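# Assemble and close the pet carrier, left standing upright

## Task

Fit the pet carrier's lid onto its base, install the door and close it, and finish with the carrier standing upright.

## Robot and tools

Robot: two arms, left_arm and right_arm, each a six-joint arm with a parallel two-finger gripper and a wrist camera. Calibrated root poses in the scene frame: left_arm at (+0.033, +0.239, 0) m, quat_wxyz (+1.000, 0, 0, +0.010); right_arm at (-0.003, -0.248, 0) m, quat_wxyz (+1.000, 0, 0, -0.025). A two-camera stand is fixed to the floor behind them. Loose objects may occasionally get a small external nudge.

Frames. Scene frame: origin at table-top height, halfway between the nominal bases; +x points out over the table, +z up, left_arm lies toward +y (arm names do not match image sides). Fixed cameras and the table use the scene frame. Everything about a hand (end_effector_position in metres, end_effector_quat_wxyz, velocities, Hand target, wrist-camera pose) is in that arm's own base frame, and offsets run along that arm's base axes, with rotation about the Hand target's position. The gripper's fingers point along its +z and part along its y; end_effector_position sits between the pads, roughly 1 cm short of the tips. Printed poses may be wrong by a few cm, worse at long reach.

execute_actions(actions, cameras). actions is a list of actions; each action is a list of 1 to 15 rows, one row per 1/30 s step, and a short action repeats its final row to fill 15 steps. Every row is one list of 14 numbers, each in [-1, 1], covering both arms even if one is idle: left dx, dy, dz, rx, ry, rz, opening, then right in the same order. dx..rz are offsets, not poses, measured from that arm's Hand target as it was when the action began; every row in an action is measured from that same start, and a new action starts from the new Hand target, so resending an offset moves further. Scale: 1.0 = 0.6 m for dx, dy, dz and 180 degrees for rx, ry, rz, which together form a rotation vector. A translation longer than 1.0 gets shortened. opening is absolute: +1 fully open (0.093 m), -1 closed. Zeros in all six pose slots re-command the current Hand target; a 0 opening is a real command, so resend the present opening to keep a grip. cameras: list of names, ["all"], or []; default is all images only when actions is empty. An empty actions list shows state and what other results omit.

move(target, speed, blend, opening_speed, grip_force, blocking, cameras). target is one 14-number row as above, or a list of up to 15 such rows; every row is an offset from the Hand targets at the move's start, not from the prior row. speed: m/s, 0.002 to 2.9, default 0.25, one value or one per row; rotation capped at twice that in rad/s. blend: metres of corner rounding per row, 0 meaning stop at each row. opening_speed: rate of the commanded opening in units of the -1..+1 scale per second, at least 0.2. grip_force: newtons per finger pad, 10 to 50, one value or one per arm; it persists, and low values close slowly. blocking=false returns after about 0.5 s while motion continues. Paths are straight, unguarded, and total at most 10 s. The result ends with a move: line giving the outcome (done, off_target, moving, held, fault) and limits that acted (paced = pose clipped, held = steps withheld). Unnamed arms ended done, within 10 mm and 2 degrees; neither word proves contact or its absence.

wait(seconds 0 to 10) lets time pass holding commands. stop() brakes a running move. zoom_image(camera, region [x0, y0, x1, y1] in pixels, at most 504 by 504) magnifies the newest image of cam_head_left, cam_head_right, cam_high, cam_low, cam_left_wrist or cam_right_wrist (all 672x504). read_manual(section="licences") only returns URDF licence text. finished_scene(scene) ends the current scene, given its number; it is final.

Control behaviour. Per step, commanded orientation is limited to 40 degrees from the measured one. Friction and gravity can leave the hand short, low or tilted; tiny moves may go nowhere or sideways. Check position and tilt after each move and correct. Looking or waiting does not close a gap; send the remaining distance. A blocked arm keeps pushing until you command its target back past the hand.

Gripping. grip_measured: +1 open, -1 closed; pads meet near -0.94, adding about 0.0208 per mm of object width, with a fixed per-gripper bias up to +0.02. For a firm hold on a rigid flat part, command at least 0.24 below the width reading; a value just below presses gently. Release with a value well above the width reading. The last Joint positions entry is the opening in metres.

Other readings: Joint torques in joint order (positive toward larger angle; joints 1 to 3 wrap at ±28 N m), Joint velocities, Tool commands, motor temperatures. MOTOR HOT appears at 75 °C; at 90 °C a fault folds that arm and it stays idle; at 100 °C it goes limp. Stretched reach, loads and unreachable targets heat motors. The scene keeps running while you compose replies.

Avoid: anything leaving the table or being set down off it, dropping or releasing moving parts, fast impacts on fixed or heavy items, any arm-to-arm contact (including gripping the other fingers), strain on wrist camera cables, paths passing near an arm's own base, and arm stops.

Each tool is called after ">>>" by a JSON object that holds its "method" and its "body".

## Session

>>> {"method": "execute_actions", "body": {"actions": []}}

Scene clock: 0.00 s.
left_arm: end_effector_position=(+0.3733, -0.0623, +0.2714) grip_measured=+1.000 end_effector_quat_wxyz=(+0.642, -0.110, +0.680, -0.336) | right_arm: end_effector_position=(+0.3264, -0.0181, +0.3095) grip_measured=+1.000 end_effector_quat_wxyz=(+0.682, +0.225, +0.668, +0.193)
Joint positions: left_arm=[-0.042 1.121 0.507 0.666 0.279 -0.658 0.093] | right_arm=[-0.061 0.781 0.576 0.21 -0.011 0.601 0.093]
Joint velocities: within noise
Joint torques (N m): no reading
Motor temperatures (°C): left_arm=[29 43 37 45 31 28 30] | right_arm=[27 40 42 34 28 30 27]
Heat: left arm: 45 °C; right arm: 42 °C.
Hand target: left_arm +0.3735, -0.0623, +0.2820; +0.651, -0.106, +0.671, -0.338 | right_arm +0.3262, -0.0180, +0.3123; +0.684, +0.225, +0.667, +0.193
Tool commands: left_gripper/opening=+1.0 right_gripper/opening=+1.0

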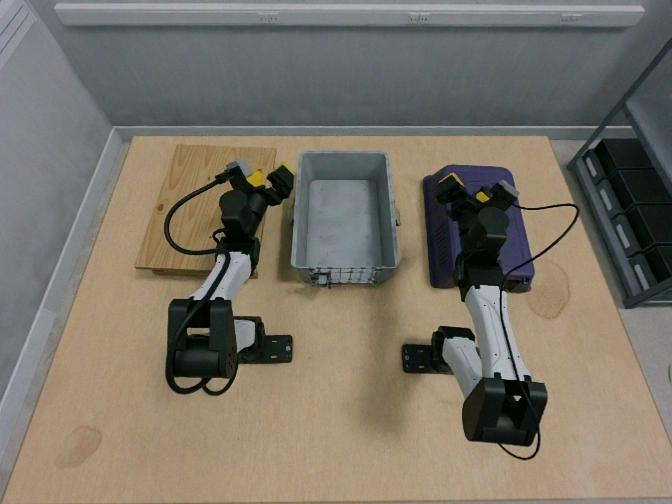

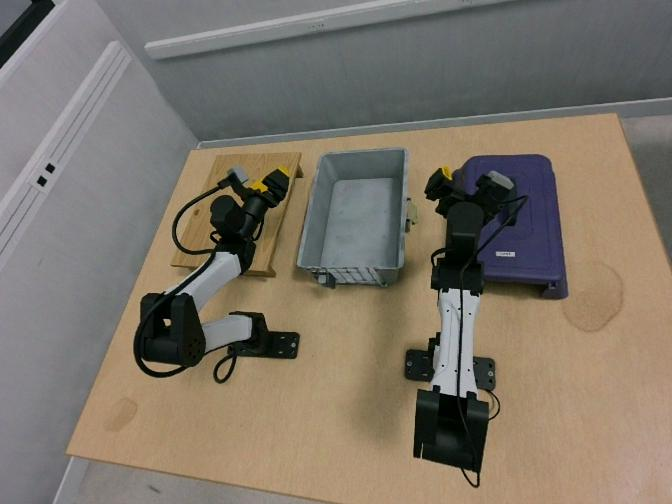

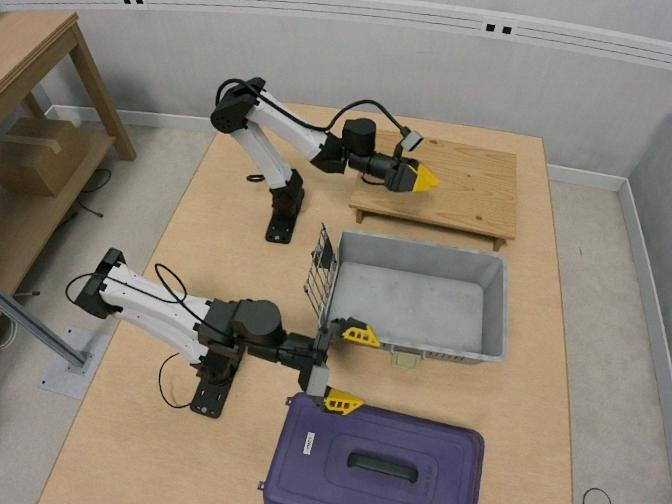

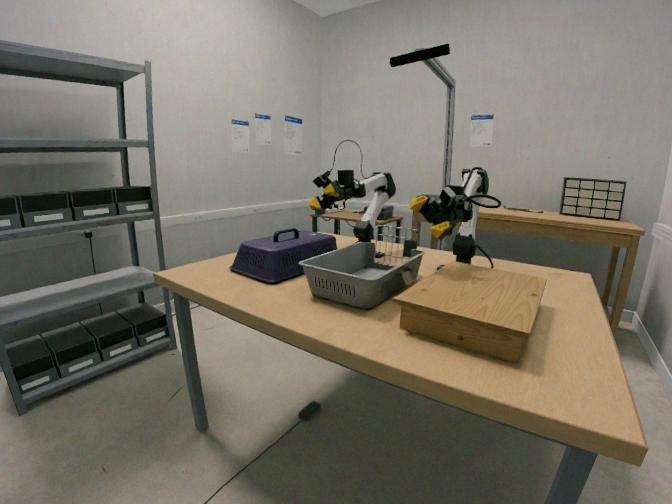

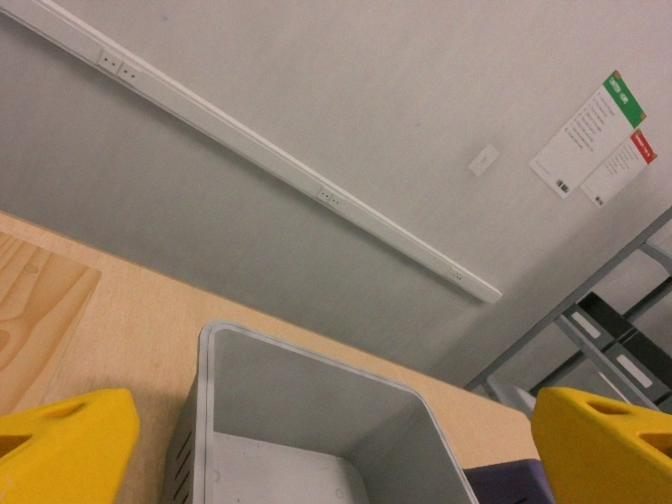

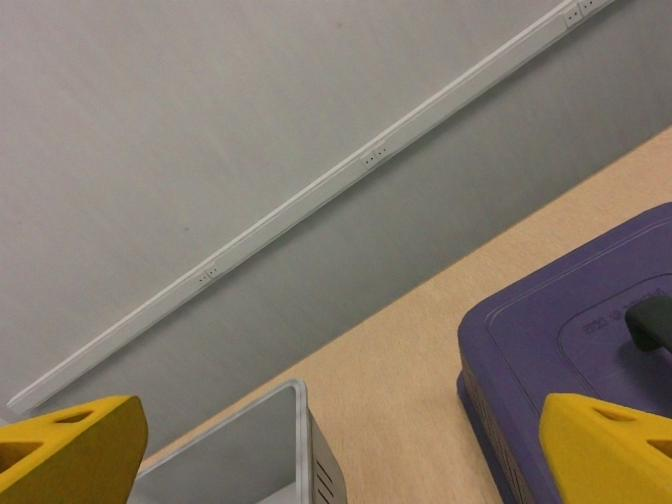

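>>> {"method": "zoom_image", "body": {"camera": "cam_high", "region": [220, 180, 540, 420]}}

>>> {"method": "zoom_image", "body": {"camera": "cam_head_left", "region": [260, 130, 420, 300]}}

>>> {"method": "zoom_image", "body": {"camera": "cam_low", "region": [220, 180, 460, 330]}}

>>> {"method": "zoom_image", "body": {"camera": "cam_head_right", "region": [400, 130, 600, 310]}}

>>> {"method": "zoom_image", "body": {"camera": "cam_high", "region": [240, 380, 500, 504]}}

>>> {"method": "zoom_image", "body": {"camera": "cam_head_right", "region": [280, 130, 430, 300]}}

Scaled by 1.575 from the camera's 672x504 image, which has a finer 960x720 frame.

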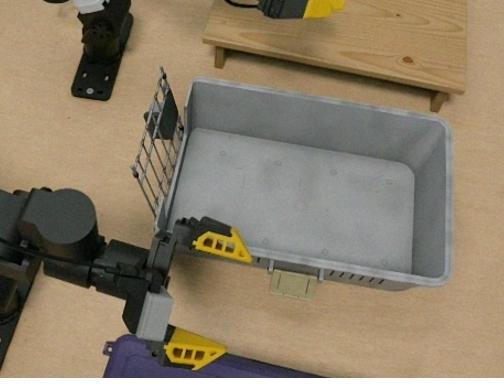

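Scaled by 2.965 from the camera's 672x504 image, which has a finer 960x720 frame.

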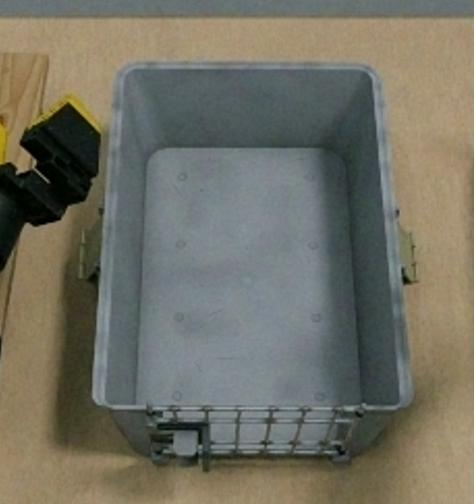

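Scaled by 2.100 from the camera's 672x504 image, which has a finer 960x720 frame.

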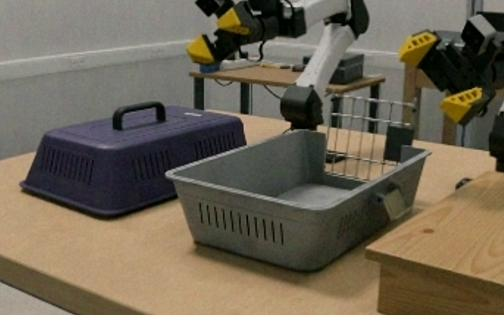

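Scaled by 2.520 from the camera's 672x504 image, which has a finer 960x720 frame.

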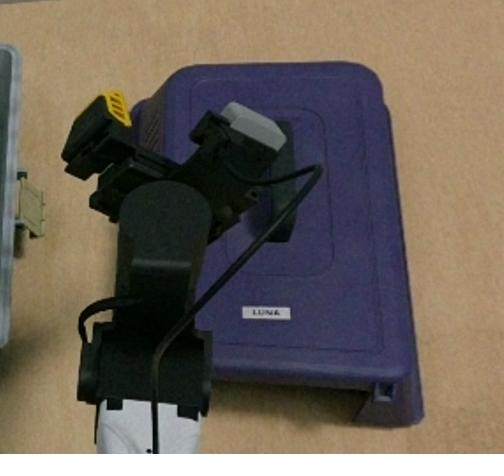

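Scaled by 1.938 from the camera's 672x504 image, which has a finer 960x720 frame.

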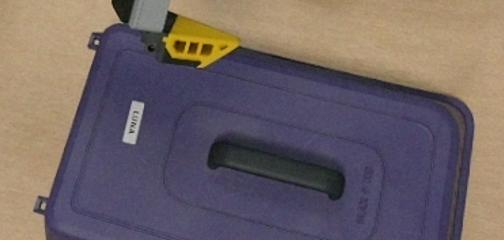

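Scaled by 2.965 from the camera's 672x504 image, which has a finer 960x720 frame.

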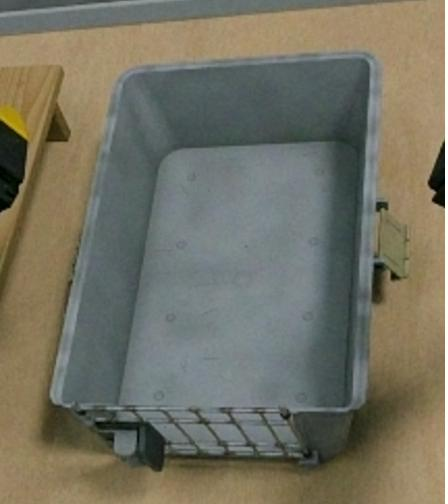

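>>> {"method": "move", "body": {"target": [-0.10, -0.09, -0.05, 0.243, 0.467, -0.076, 1, 0,0,0,0,0,0,1], "cameras": ["all"]}}

Scene clock: 53.67 s.
left_arm: end_effector_position=(+0.3148, -0.1166, +0.2480) grip_measured=+1.000 end_effector_quat_wxyz=(+0.103, -0.002, +0.994, -0.046) | right_arm: end_effector_position=(+0.3264, -0.0181, +0.3095) grip_measured=+1.000 end_effector_quat_wxyz=(+0.682, +0.225, +0.668, +0.193)
Joint positions: left_arm=[-0.347 1.7 1.906 -1.551 0.016 -0.352 0.093] | right_arm=[-0.061 0.781 0.576 0.21 -0.011 0.601 0.093]
Joint torques (N m): left_arm=[-1.07 -7.01 7.84 0.88 -0.18 0.04] | right_arm=[0.25 -1.58 7.83 1.87 0.01 -0.14]
Motor temperatures (°C): left_arm=[29 42 44 48 30 28 29] | right_arm=[27 38 51 41 27 29 26]
Heat: left arm: 48 °C; right arm: 51 °C.
Hand target: left_arm +0.3135, -0.1164, +0.2520; +0.000, +0.000, +1.000, +0.000 | right_arm +0.3262, -0.0180, +0.3123; +0.684, +0.225, +0.667, +0.193
Off the commanded pose: left_arm 0.004 m, 13 deg | right_arm 0.003 m, 0 deg.
joint sent to its limit (left arm) — joint 4 (wrist pitch), lower limit. The joint targets are off in orientation, not in position.
move: off_target (left_arm)

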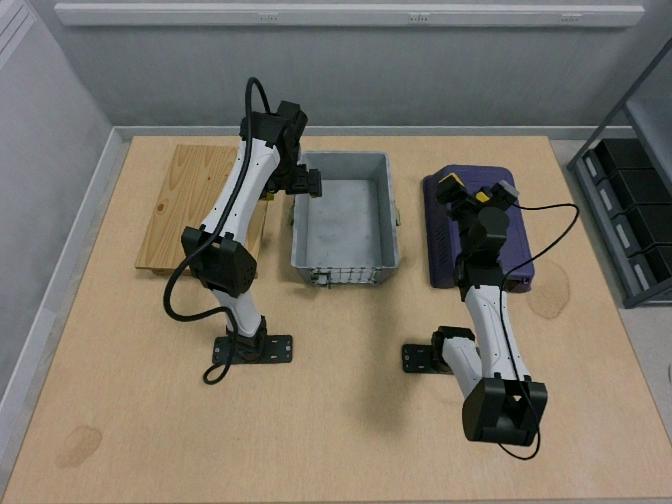

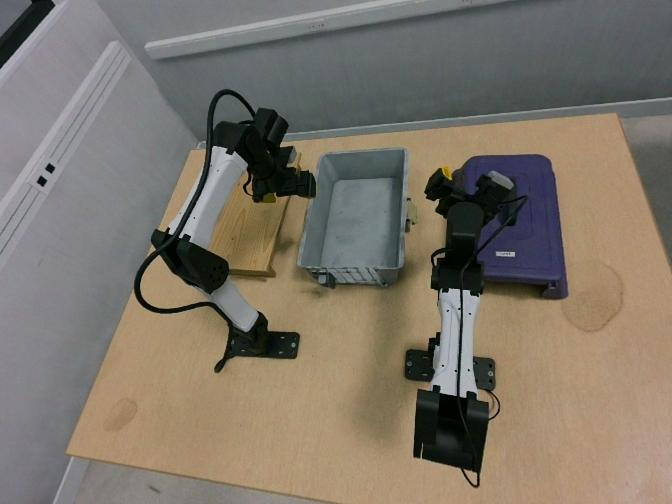

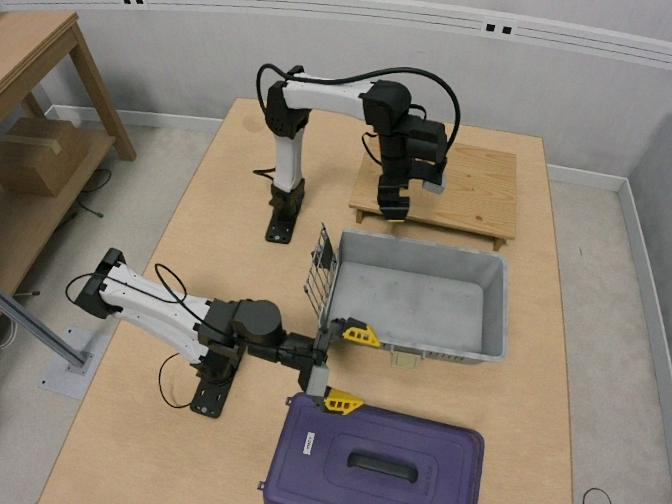

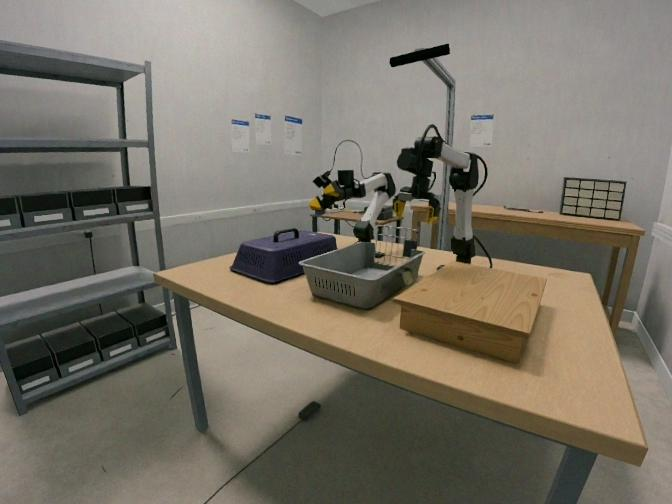

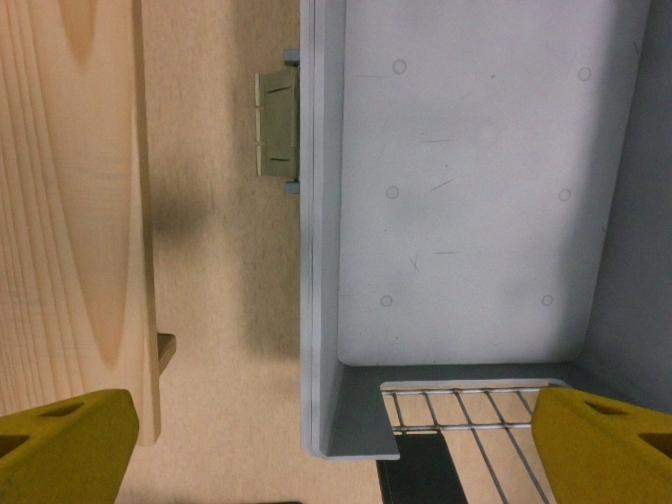

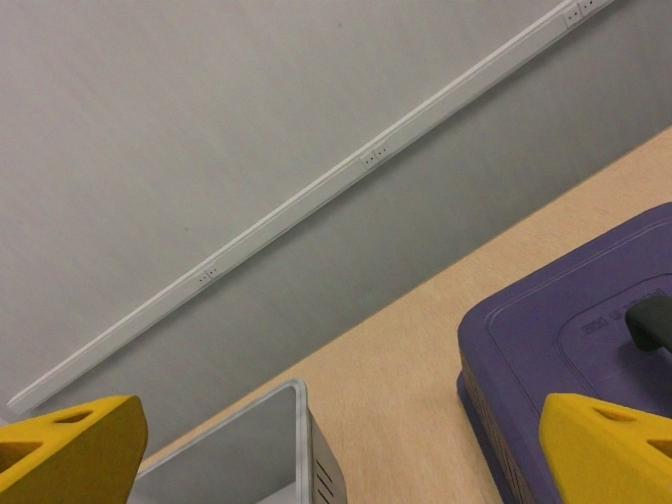

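>>> {"method": "move", "body": {"target": [[-0.12, -0.0, 0.25, -0.05, -0.19, -0.07, 1, 0,0,0,0,0,0,1],[-0.244,-0.206,0.12,-0.102,-0.379,-0.145,1,0,0,0,0,0,0,1]], "cameras": ["cam_left_wrist","cam_head_left","cam_high"], "blend": [0.04,0]}}

Scene clock: 97.87 s.
left_arm: end_effector_position=(+0.1661, -0.2410, +0.3200) grip_measured=+1.000 end_effector_quat_wxyz=(+0.544, +0.219, +0.797, -0.146) | right_arm: end_effector_position=(+0.3264, -0.0181, +0.3095) grip_measured=+1.000 end_effector_quat_wxyz=(+0.682, +0.225, +0.668, +0.193)
Joint positions: left_arm=[-1.382 0.949 1.081 -0.671 -0.776 -0.39 0.093] | right_arm=[-0.061 0.781 0.576 0.21 -0.011 0.601 0.093]
Joint torques (N m): left_arm=[-0.66 -2.3 7.45 2.46 -0.46 0.09] | right_arm=[0.24 -1.58 7.83 1.87 0.02 -0.14]
Heat: left arm: 44 °C; right arm: 53 °C.
Hand target: left_arm +0.1670, -0.2400, +0.3240; +0.553, +0.212, +0.792, -0.149 | right_arm +0.3262, -0.0180, +0.3123; +0.684, +0.225, +0.667, +0.193
Off the commanded pose: left_arm 0.004 m, 2 deg | right_arm 0.003 m, 0 deg.
move: done
Images, in order (width x height): cam_head_left 672x504, cam_high 672x504, cam_left_wrist 672x504.

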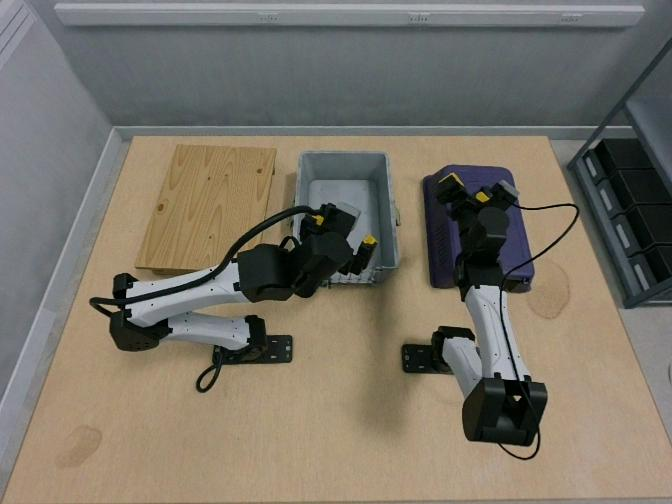

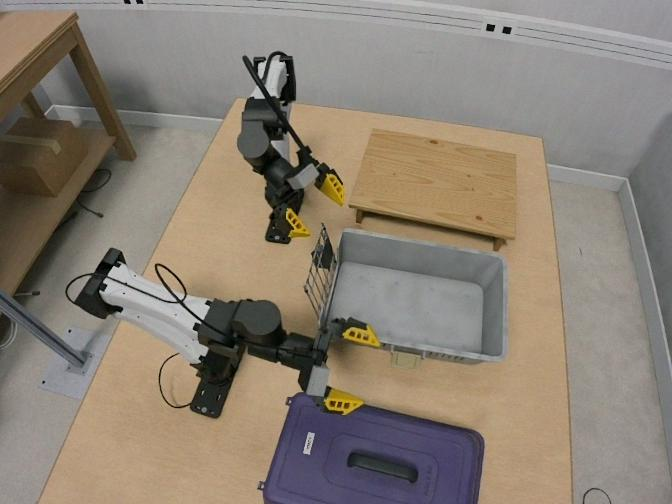

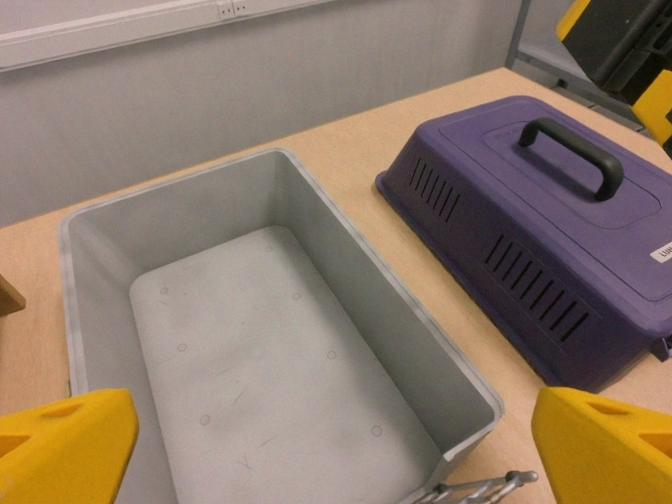

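>>> {"method": "move", "body": {"target": [-0.12,0.0,0.0,0.097,0.168,0,1,0,0,0,0,0,0,1], "cameras": ["cam_left_wrist"]}}

Scene clock: 107.43 s.
left_arm: end_effector_position=(+0.0979, -0.2382, +0.3159) grip_measured=+1.000 end_effector_quat_wxyz=(+0.302, +0.258, +0.914, -0.089) | right_arm: end_effector_position=(+0.3264, -0.0181, +0.3095) grip_measured=+1.000 end_effector_quat_wxyz=(+0.682, +0.225, +0.668, +0.193)
Joint positions: left_arm=[-1.502 1.312 1.709 -1.554 -0.503 -0.844 0.093] | right_arm=[-0.061 0.781 0.576 0.21 -0.011 0.601 0.093]
Joint torques (N m): left_arm=[-0.87 -2.84 9.77 1.27 -0.29 -0.06] | right_arm=[0.25 -1.57 7.82 1.87 0.01 -0.14]
Heat: left arm: 46 °C; right arm: 53 °C.
Hand target: left_arm +0.0950, -0.2400, +0.3240; +0.290, +0.246, +0.921, -0.078 | right_arm +0.3262, -0.0180, +0.3123; +0.684, +0.225, +0.667, +0.193
Off the commanded pose: left_arm 0.009 m, 2 deg | right_arm 0.003 m, 0 deg.
joint sent to its limit (left arm) — joint 4 (wrist pitch), lower limit. The joint targets are off in orientation, not in position.
move: done
Images, in order (width x height): cam_left_wrist 672x504.

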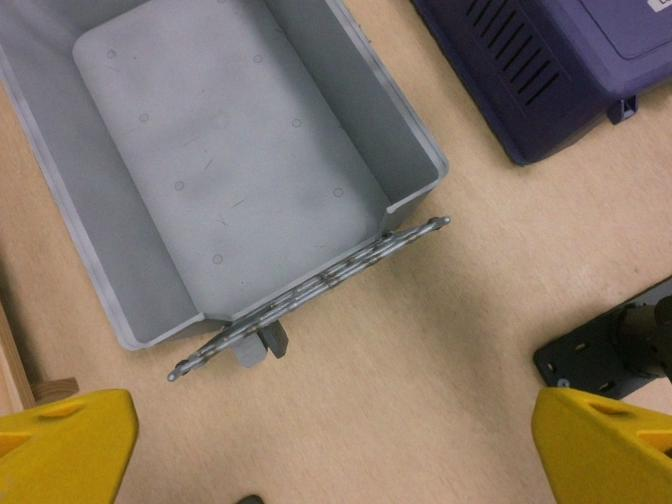

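>>> {"method": "zoom_image", "body": {"camera": "cam_left_wrist", "region": [140, 190, 480, 390]}}

Scaled by 1.482 from the camera's 672x504 image, which has a finer 960x720 frame.

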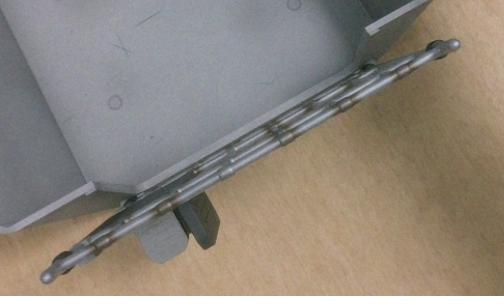

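>>> {"method": "move", "body": {"target": [-0.063,0.035,-0.2,-0.084,-0.111,-0.082,1,0,0,0,0,0,0,1], "cameras": ["cam_left_wrist","cam_high"]}}

Scene clock: 141.67 s.
left_arm: end_effector_position=(+0.0557, -0.2180, +0.2027) grip_measured=+1.000 end_effector_quat_wxyz=(+0.453, +0.338, +0.804, -0.186) | right_arm: end_effector_position=(+0.3264, -0.0181, +0.3095) grip_measured=+1.000 end_effector_quat_wxyz=(+0.682, +0.225, +0.668, +0.193)
Joint positions: left_arm=[-1.946 0.803 0.758 -0.944 -0.898 -0.864 0.093] | right_arm=[-0.061 0.781 0.576 0.21 -0.011 0.601 0.093]
Joint torques (N m): left_arm=[-0.54 -0.9 6.91 1.78 -0.72 0.09] | right_arm=[0.25 -1.58 7.83 1.87 0.01 -0.13]
Motor temperatures (°C): left_arm=[29 41 43 43 30 27 27] | right_arm=[27 36 54 42 26 28 25]
Heat: left arm: 43 °C; right arm: 54 °C.
Hand target: left_arm +0.0573, -0.2190, +0.2041; +0.462, +0.331, +0.800, -0.190 | right_arm +0.3262, -0.0180, +0.3123; +0.684, +0.225, +0.667, +0.193
Off the commanded pose: left_arm 0.002 m, 1 deg | right_arm 0.003 m, 0 deg.
move: done
Images, in order (width x height): cam_high 672x504, cam_left_wrist 672x504.

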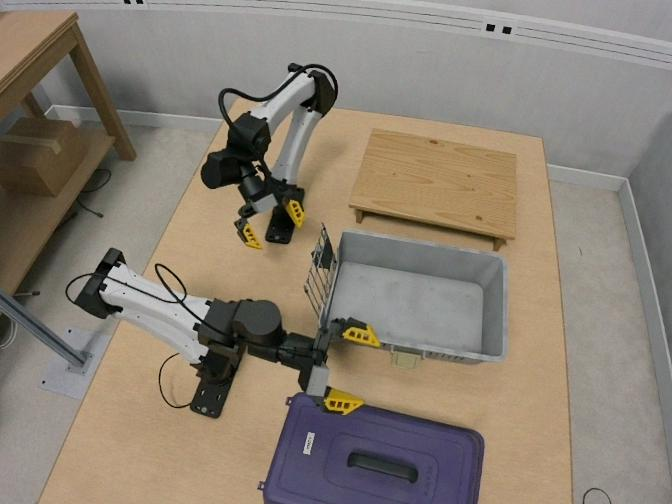

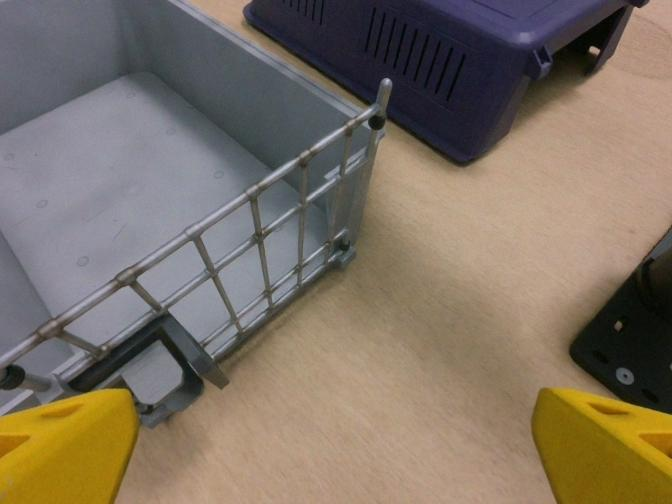

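>>> {"method": "zoom_image", "body": {"camera": "cam_left_wrist", "region": [0, 220, 400, 460]}}

>>> {"method": "zoom_image", "body": {"camera": "cam_left_wrist", "region": [280, 0, 672, 280]}}

Scaled by 1.260 from the camera's 672x504 image, which has a finer 960x720 frame.

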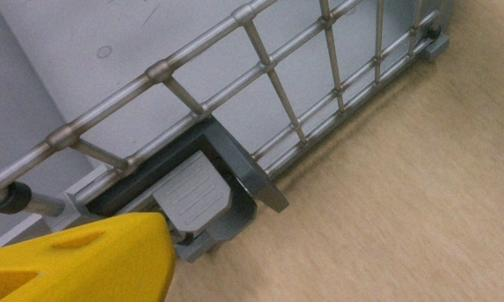

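Scaled by 1.286 from the camera's 672x504 image, which has a finer 960x720 frame.

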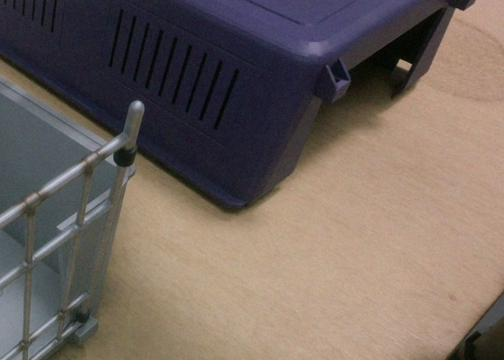

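>>> {"method": "move", "body": {"target": [0,0,0,0,0,0,1,0.057,-0.12,0.03,-0.139,0.491,0.162,1], "cameras": ["all"]}}

Scene clock: 200.80 s.
left_arm: end_effector_position=(+0.0557, -0.2181, +0.2029) grip_measured=+1.000 end_effector_quat_wxyz=(+0.453, +0.338, +0.804, -0.186) | right_arm: end_effector_position=(+0.3589, -0.0910, +0.3294) grip_measured=+1.000 end_effector_quat_wxyz=(+0.246, +0.009, +0.968, -0.052)
Joint positions: left_arm=[-1.946 0.803 0.758 -0.943 -0.898 -0.864 0.093] | right_arm=[-0.257 1.738 2.224 -1.55 -0.019 -0.234 0.093]
Joint torques (N m): left_arm=[-0.54 -0.9 6.9 1.76 -0.76 0.1] | right_arm=[1.02 -6.71 6.58 1 0.11 -0.19]
Heat: left arm: 43 °C; right arm: 54 °C.
Hand target: left_arm +0.0573, -0.2190, +0.2041; +0.462, +0.331, +0.800, -0.190 | right_arm +0.3603, -0.0901, +0.3304; +0.000, +0.000, +1.000, +0.000
Off the commanded pose: left_arm 0.002 m, 1 deg | right_arm 0.002 m, 29 deg.
joint sent to its limit (right arm) — joint 4 (wrist pitch), lower limit. The joint targets are off in orientation, not in position.
move: off_target (right_arm)

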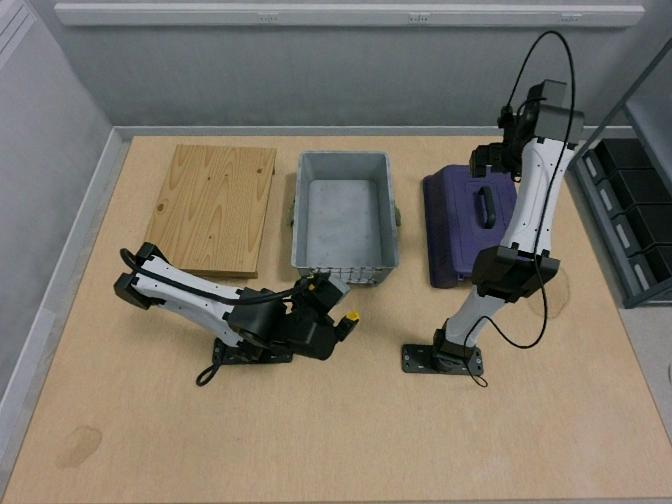

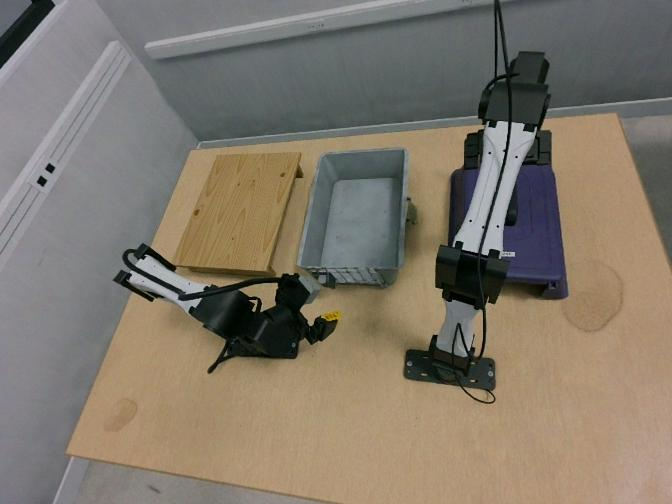

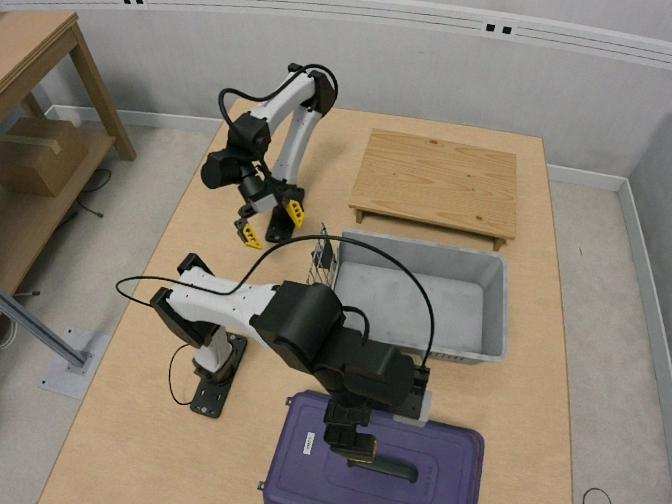

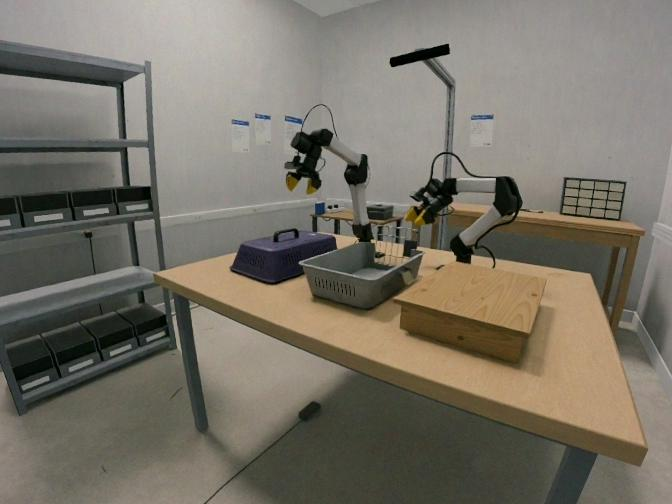

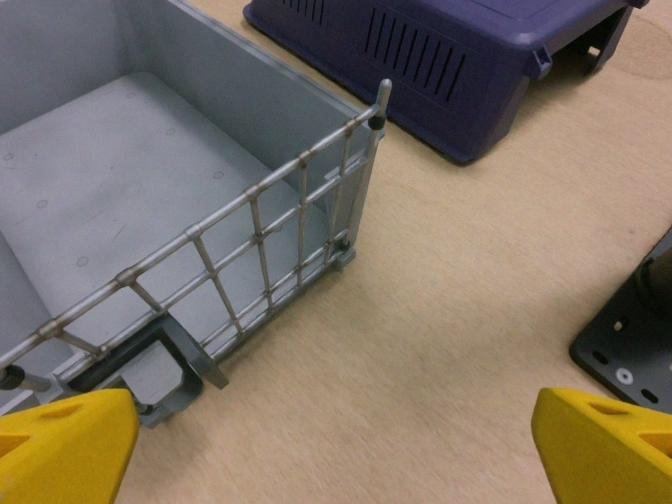

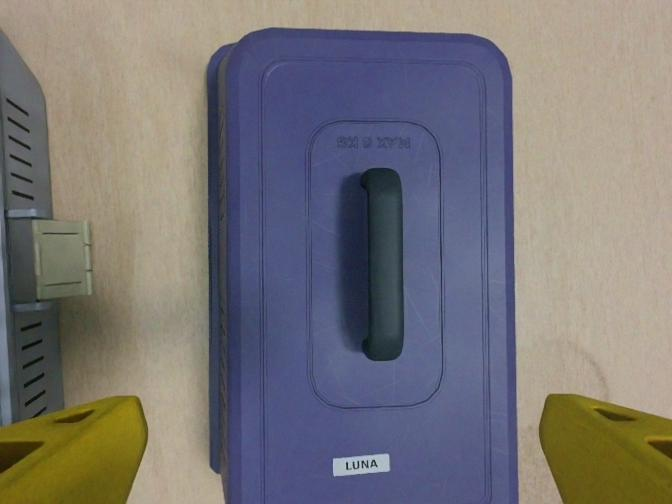

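>>> {"method": "move", "body": {"target": [0,0,0,0,0,0,1,0.05,0.0,-0.14,0,0,0,1], "cameras": ["cam_right_wrist","cam_head_left","cam_high"]}}

Scene clock: 228.63 s.
left_arm: end_effector_position=(+0.0557, -0.2181, +0.2029) grip_measured=+1.000 end_effector_quat_wxyz=(+0.453, +0.338, +0.804, -0.186) | right_arm: end_effector_position=(+0.3913, -0.0918, +0.2505) grip_measured=+1.000 end_effector_quat_wxyz=(+0.140, +0.000, +0.990, -0.028)
Joint positions: left_arm=[-1.946 0.803 0.758 -0.943 -0.898 -0.864 0.093] | right_arm=[-0.235 1.931 2.198 -1.551 -0.012 -0.234 0.093]
Joint torques (N m): left_arm=[-0.54 -0.91 6.91 1.76 -0.76 0.1] | right_arm=[0.99 -9.25 5.11 0.64 0.1 -0.04]
Motor temperatures (°C): left_arm=[28 38 40 42 30 27 27] | right_arm=[27 39 50 35 25 28 25]
Heat: left arm: 42 °C; right arm: 50 °C.
Hand target: left_arm +0.0573, -0.2190, +0.2041; +0.462, +0.331, +0.800, -0.190 | right_arm +0.3903, -0.0900, +0.2465; +0.000, -0.001, +1.000, +0.000
Off the commanded pose: left_arm 0.002 m, 1 deg | right_arm 0.005 m, 16 deg.
joint sent to its limit (right arm) — joint 4 (wrist pitch), lower limit. The joint targets are off in orientation, not in position.
move: off_target (right_arm)
Images, in order (width x height): cam_head_left 672x504, cam_high 672x504, cam_right_wrist 672x504.

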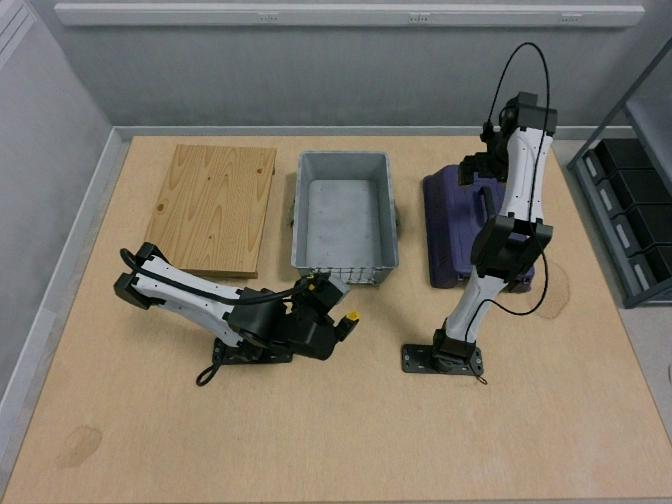

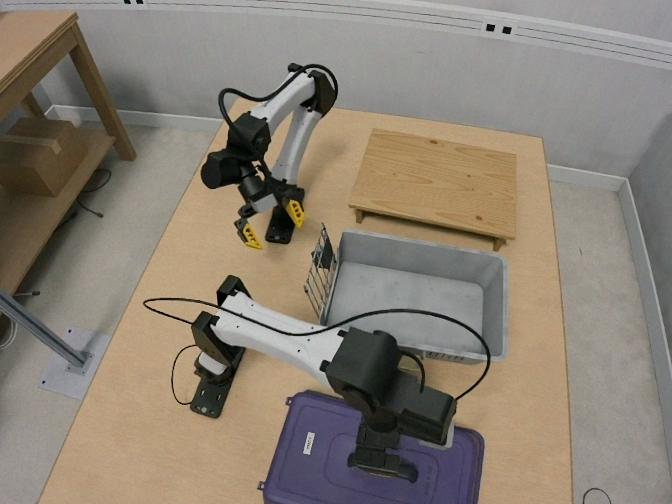

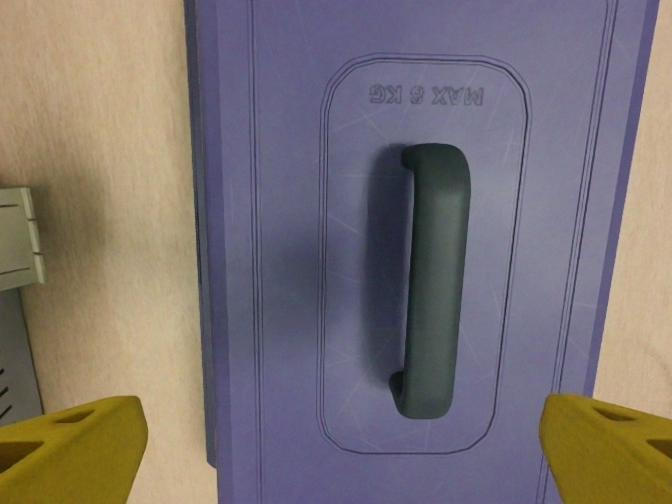

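>>> {"method": "move", "body": {"target": [0,0,0,0,0,0,1,0.022,-0.078,-0.06,0,0,-0.017,1], "cameras": ["cam_right_wrist","cam_high","cam_low"]}}

Scene clock: 247.67 s.
left_arm: end_effector_position=(+0.0557, -0.2181, +0.2029) grip_measured=+1.000 end_effector_quat_wxyz=(+0.453, +0.338, +0.804, -0.186) | right_arm: end_effector_position=(+0.4026, -0.1331, +0.2089) grip_measured=+1.000 end_effector_quat_wxyz=(+0.094, +0.029, +0.995, -0.023)
Joint positions: left_arm=[-1.946 0.803 0.758 -0.943 -0.898 -0.864 0.093] | right_arm=[-0.324 2.071 2.246 -1.553 -0.011 -0.265 0.093]
Joint torques (N m): left_arm=[-0.54 -0.9 6.9 1.76 -0.76 0.1] | right_arm=[-0.09 -10.32 7.09 0.48 0.08 -0.21]
Heat: left arm: 42 °C; right arm: 50 °C.
Hand target: left_arm +0.0573, -0.2190, +0.2041; +0.462, +0.331, +0.800, -0.190 | right_arm +0.4036, -0.1369, +0.2104; +0.000, +0.026, +1.000, +0.000
Off the commanded pose: left_arm 0.002 m, 1 deg | right_arm 0.004 m, 11 deg.
joint sent to its limit (right arm) — joint 4 (wrist pitch), lower limit. The joint targets are off in orientation, not in position.
move: off_target (right_arm)
Images, in order (width x height): cam_high 672x504, cam_low 672x504, cam_right_wrist 672x504.

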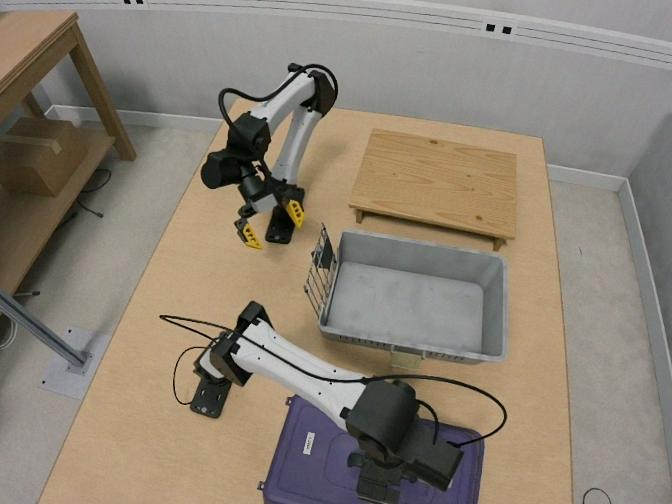

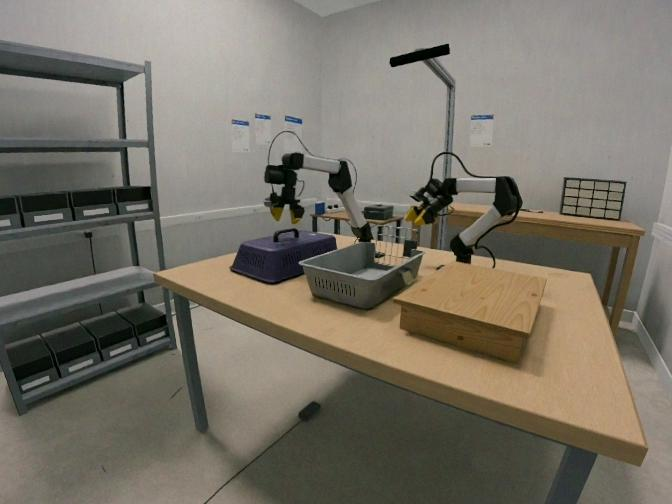

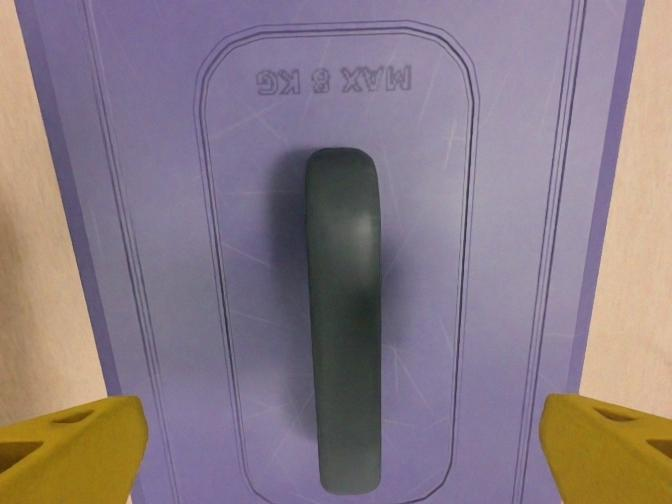

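>>> {"method": "move", "body": {"target": [0,0,0,0,0,0,1,0.0,0.0,0.02,-0.013,-0.25,0,1], "cameras": ["cam_right_wrist","cam_high","cam_head_left"]}}

Scene clock: 275.47 s.
left_arm: end_effector_position=(+0.0557, -0.2181, +0.2029) grip_measured=+1.000 end_effector_quat_wxyz=(+0.453, +0.338, +0.804, -0.186) | right_arm: end_effector_position=(+0.4063, -0.1367, +0.2160) grip_measured=+1.000 end_effector_quat_wxyz=(+0.373, +0.020, +0.928, -0.012)
Joint positions: left_arm=[-1.946 0.803 0.758 -0.943 -0.898 -0.864 0.093] | right_arm=[-0.423 1.558 1.379 -0.661 -0.252 -0.282 0.093]
Joint torques (N m): left_arm=[-0.53 -0.9 6.91 1.76 -0.76 0.1] | right_arm=[-0.4 -9.62 5.98 1.49 -0.21 -0.02]
Heat: left arm: 42 °C; right arm: 49 °C.
Hand target: left_arm +0.0573, -0.2190, +0.2041; +0.462, +0.331, +0.800, -0.190 | right_arm +0.4035, -0.1369, +0.2224; +0.383, +0.024, +0.923, -0.010
Off the commanded pose: left_arm 0.002 m, 1 deg | right_arm 0.007 m, 1 deg.
move: done
Images, in order (width x height): cam_head_left 672x504, cam_high 672x504, cam_right_wrist 672x504.

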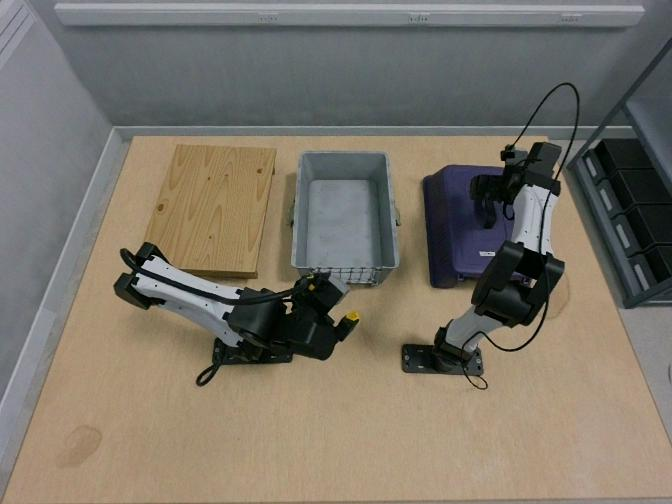

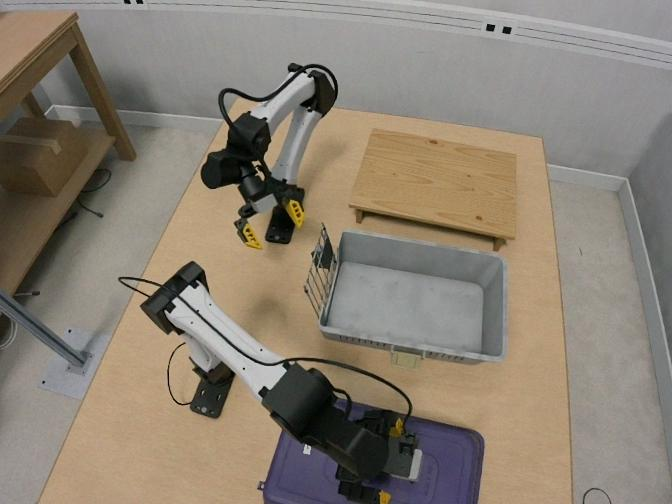

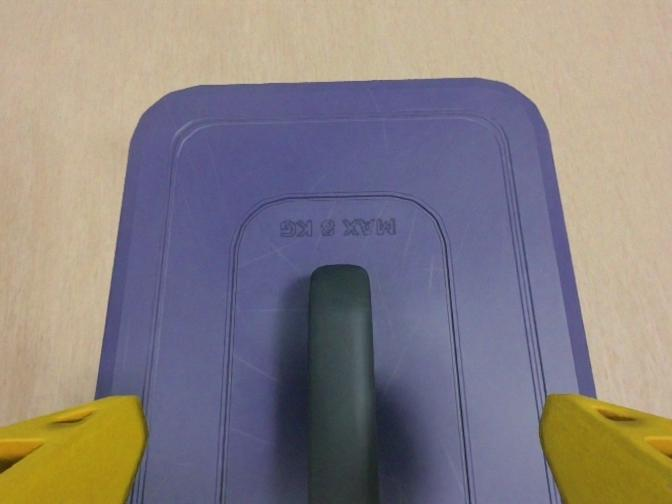

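>>> {"method": "move", "body": {"target": [0,0,0,0,0,0,1,-0.01,0.0,-0.112,0,0,0,1], "cameras": ["cam_right_wrist","cam_high","cam_low"]}}

>>> {"method": "zoom_image", "body": {"camera": "cam_low", "region": [210, 180, 390, 310]}}

Scene clock: 290.47 s.
left_arm: end_effector_position=(+0.0557, -0.2181, +0.2029) grip_measured=+1.000 end_effector_quat_wxyz=(+0.453, +0.338, +0.804, -0.186) | right_arm: end_effector_position=(+0.3991, -0.1359, +0.1549) grip_measured=+1.000 end_effector_quat_wxyz=(+0.379, +0.021, +0.925, -0.014)
Joint positions: left_arm=[-1.946 0.803 0.758 -0.943 -0.898 -0.864 0.093] | right_arm=[-0.43 1.539 1.107 -0.396 -0.257 -0.284 0.093]
Joint torques (N m): left_arm=[-0.53 -0.9 6.91 1.76 -0.76 0.1] | right_arm=[-0.47 -8.05 5.87 1.49 -0.22 -0.06]
Motor temperatures (°C): left_arm=[28 37 40 41 30 27 26] | right_arm=[27 45 49 32 25 28 24]
Heat: left arm: 41 °C; right arm: 49 °C.
Hand target: left_arm +0.0573, -0.2190, +0.2041; +0.462, +0.331, +0.800, -0.190 | right_arm +0.3976, -0.1369, +0.1552; +0.383, +0.024, +0.923, -0.010
Off the commanded pose: left_arm 0.002 m, 1 deg | right_arm 0.002 m, 1 deg.
move: done
Images, in order (width x height): cam_high 672x504, cam_low 672x504, cam_right_wrist 672x504.

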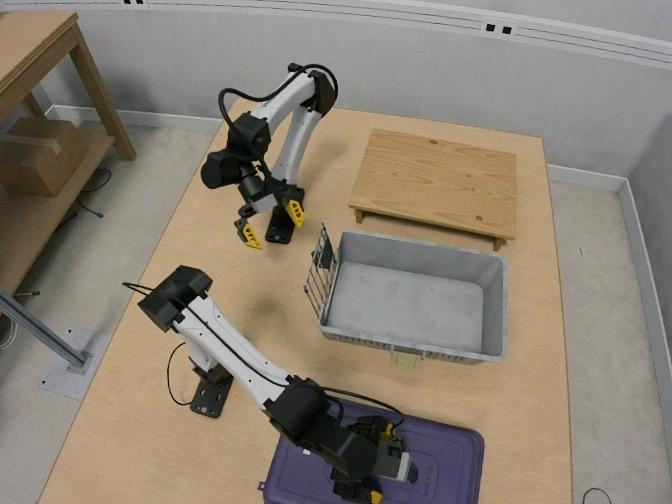

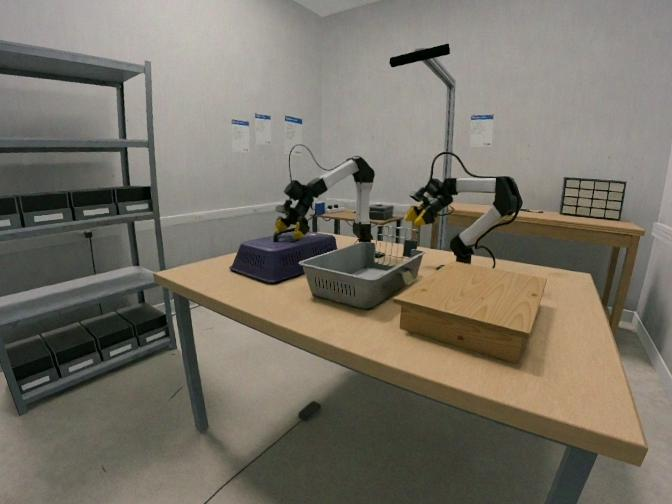

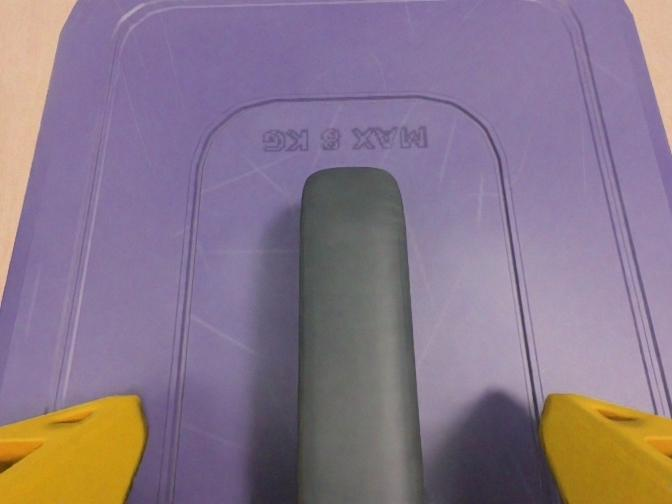

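Scaled by 2.800 from the camera's 672x504 image, which has a finer 960x720 frame.

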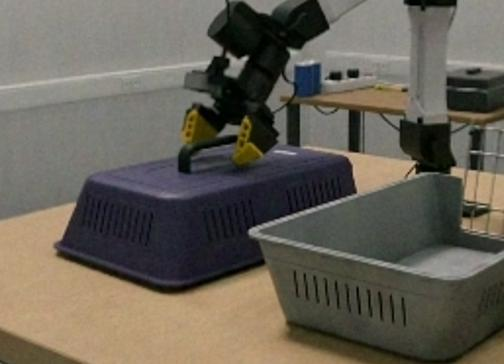

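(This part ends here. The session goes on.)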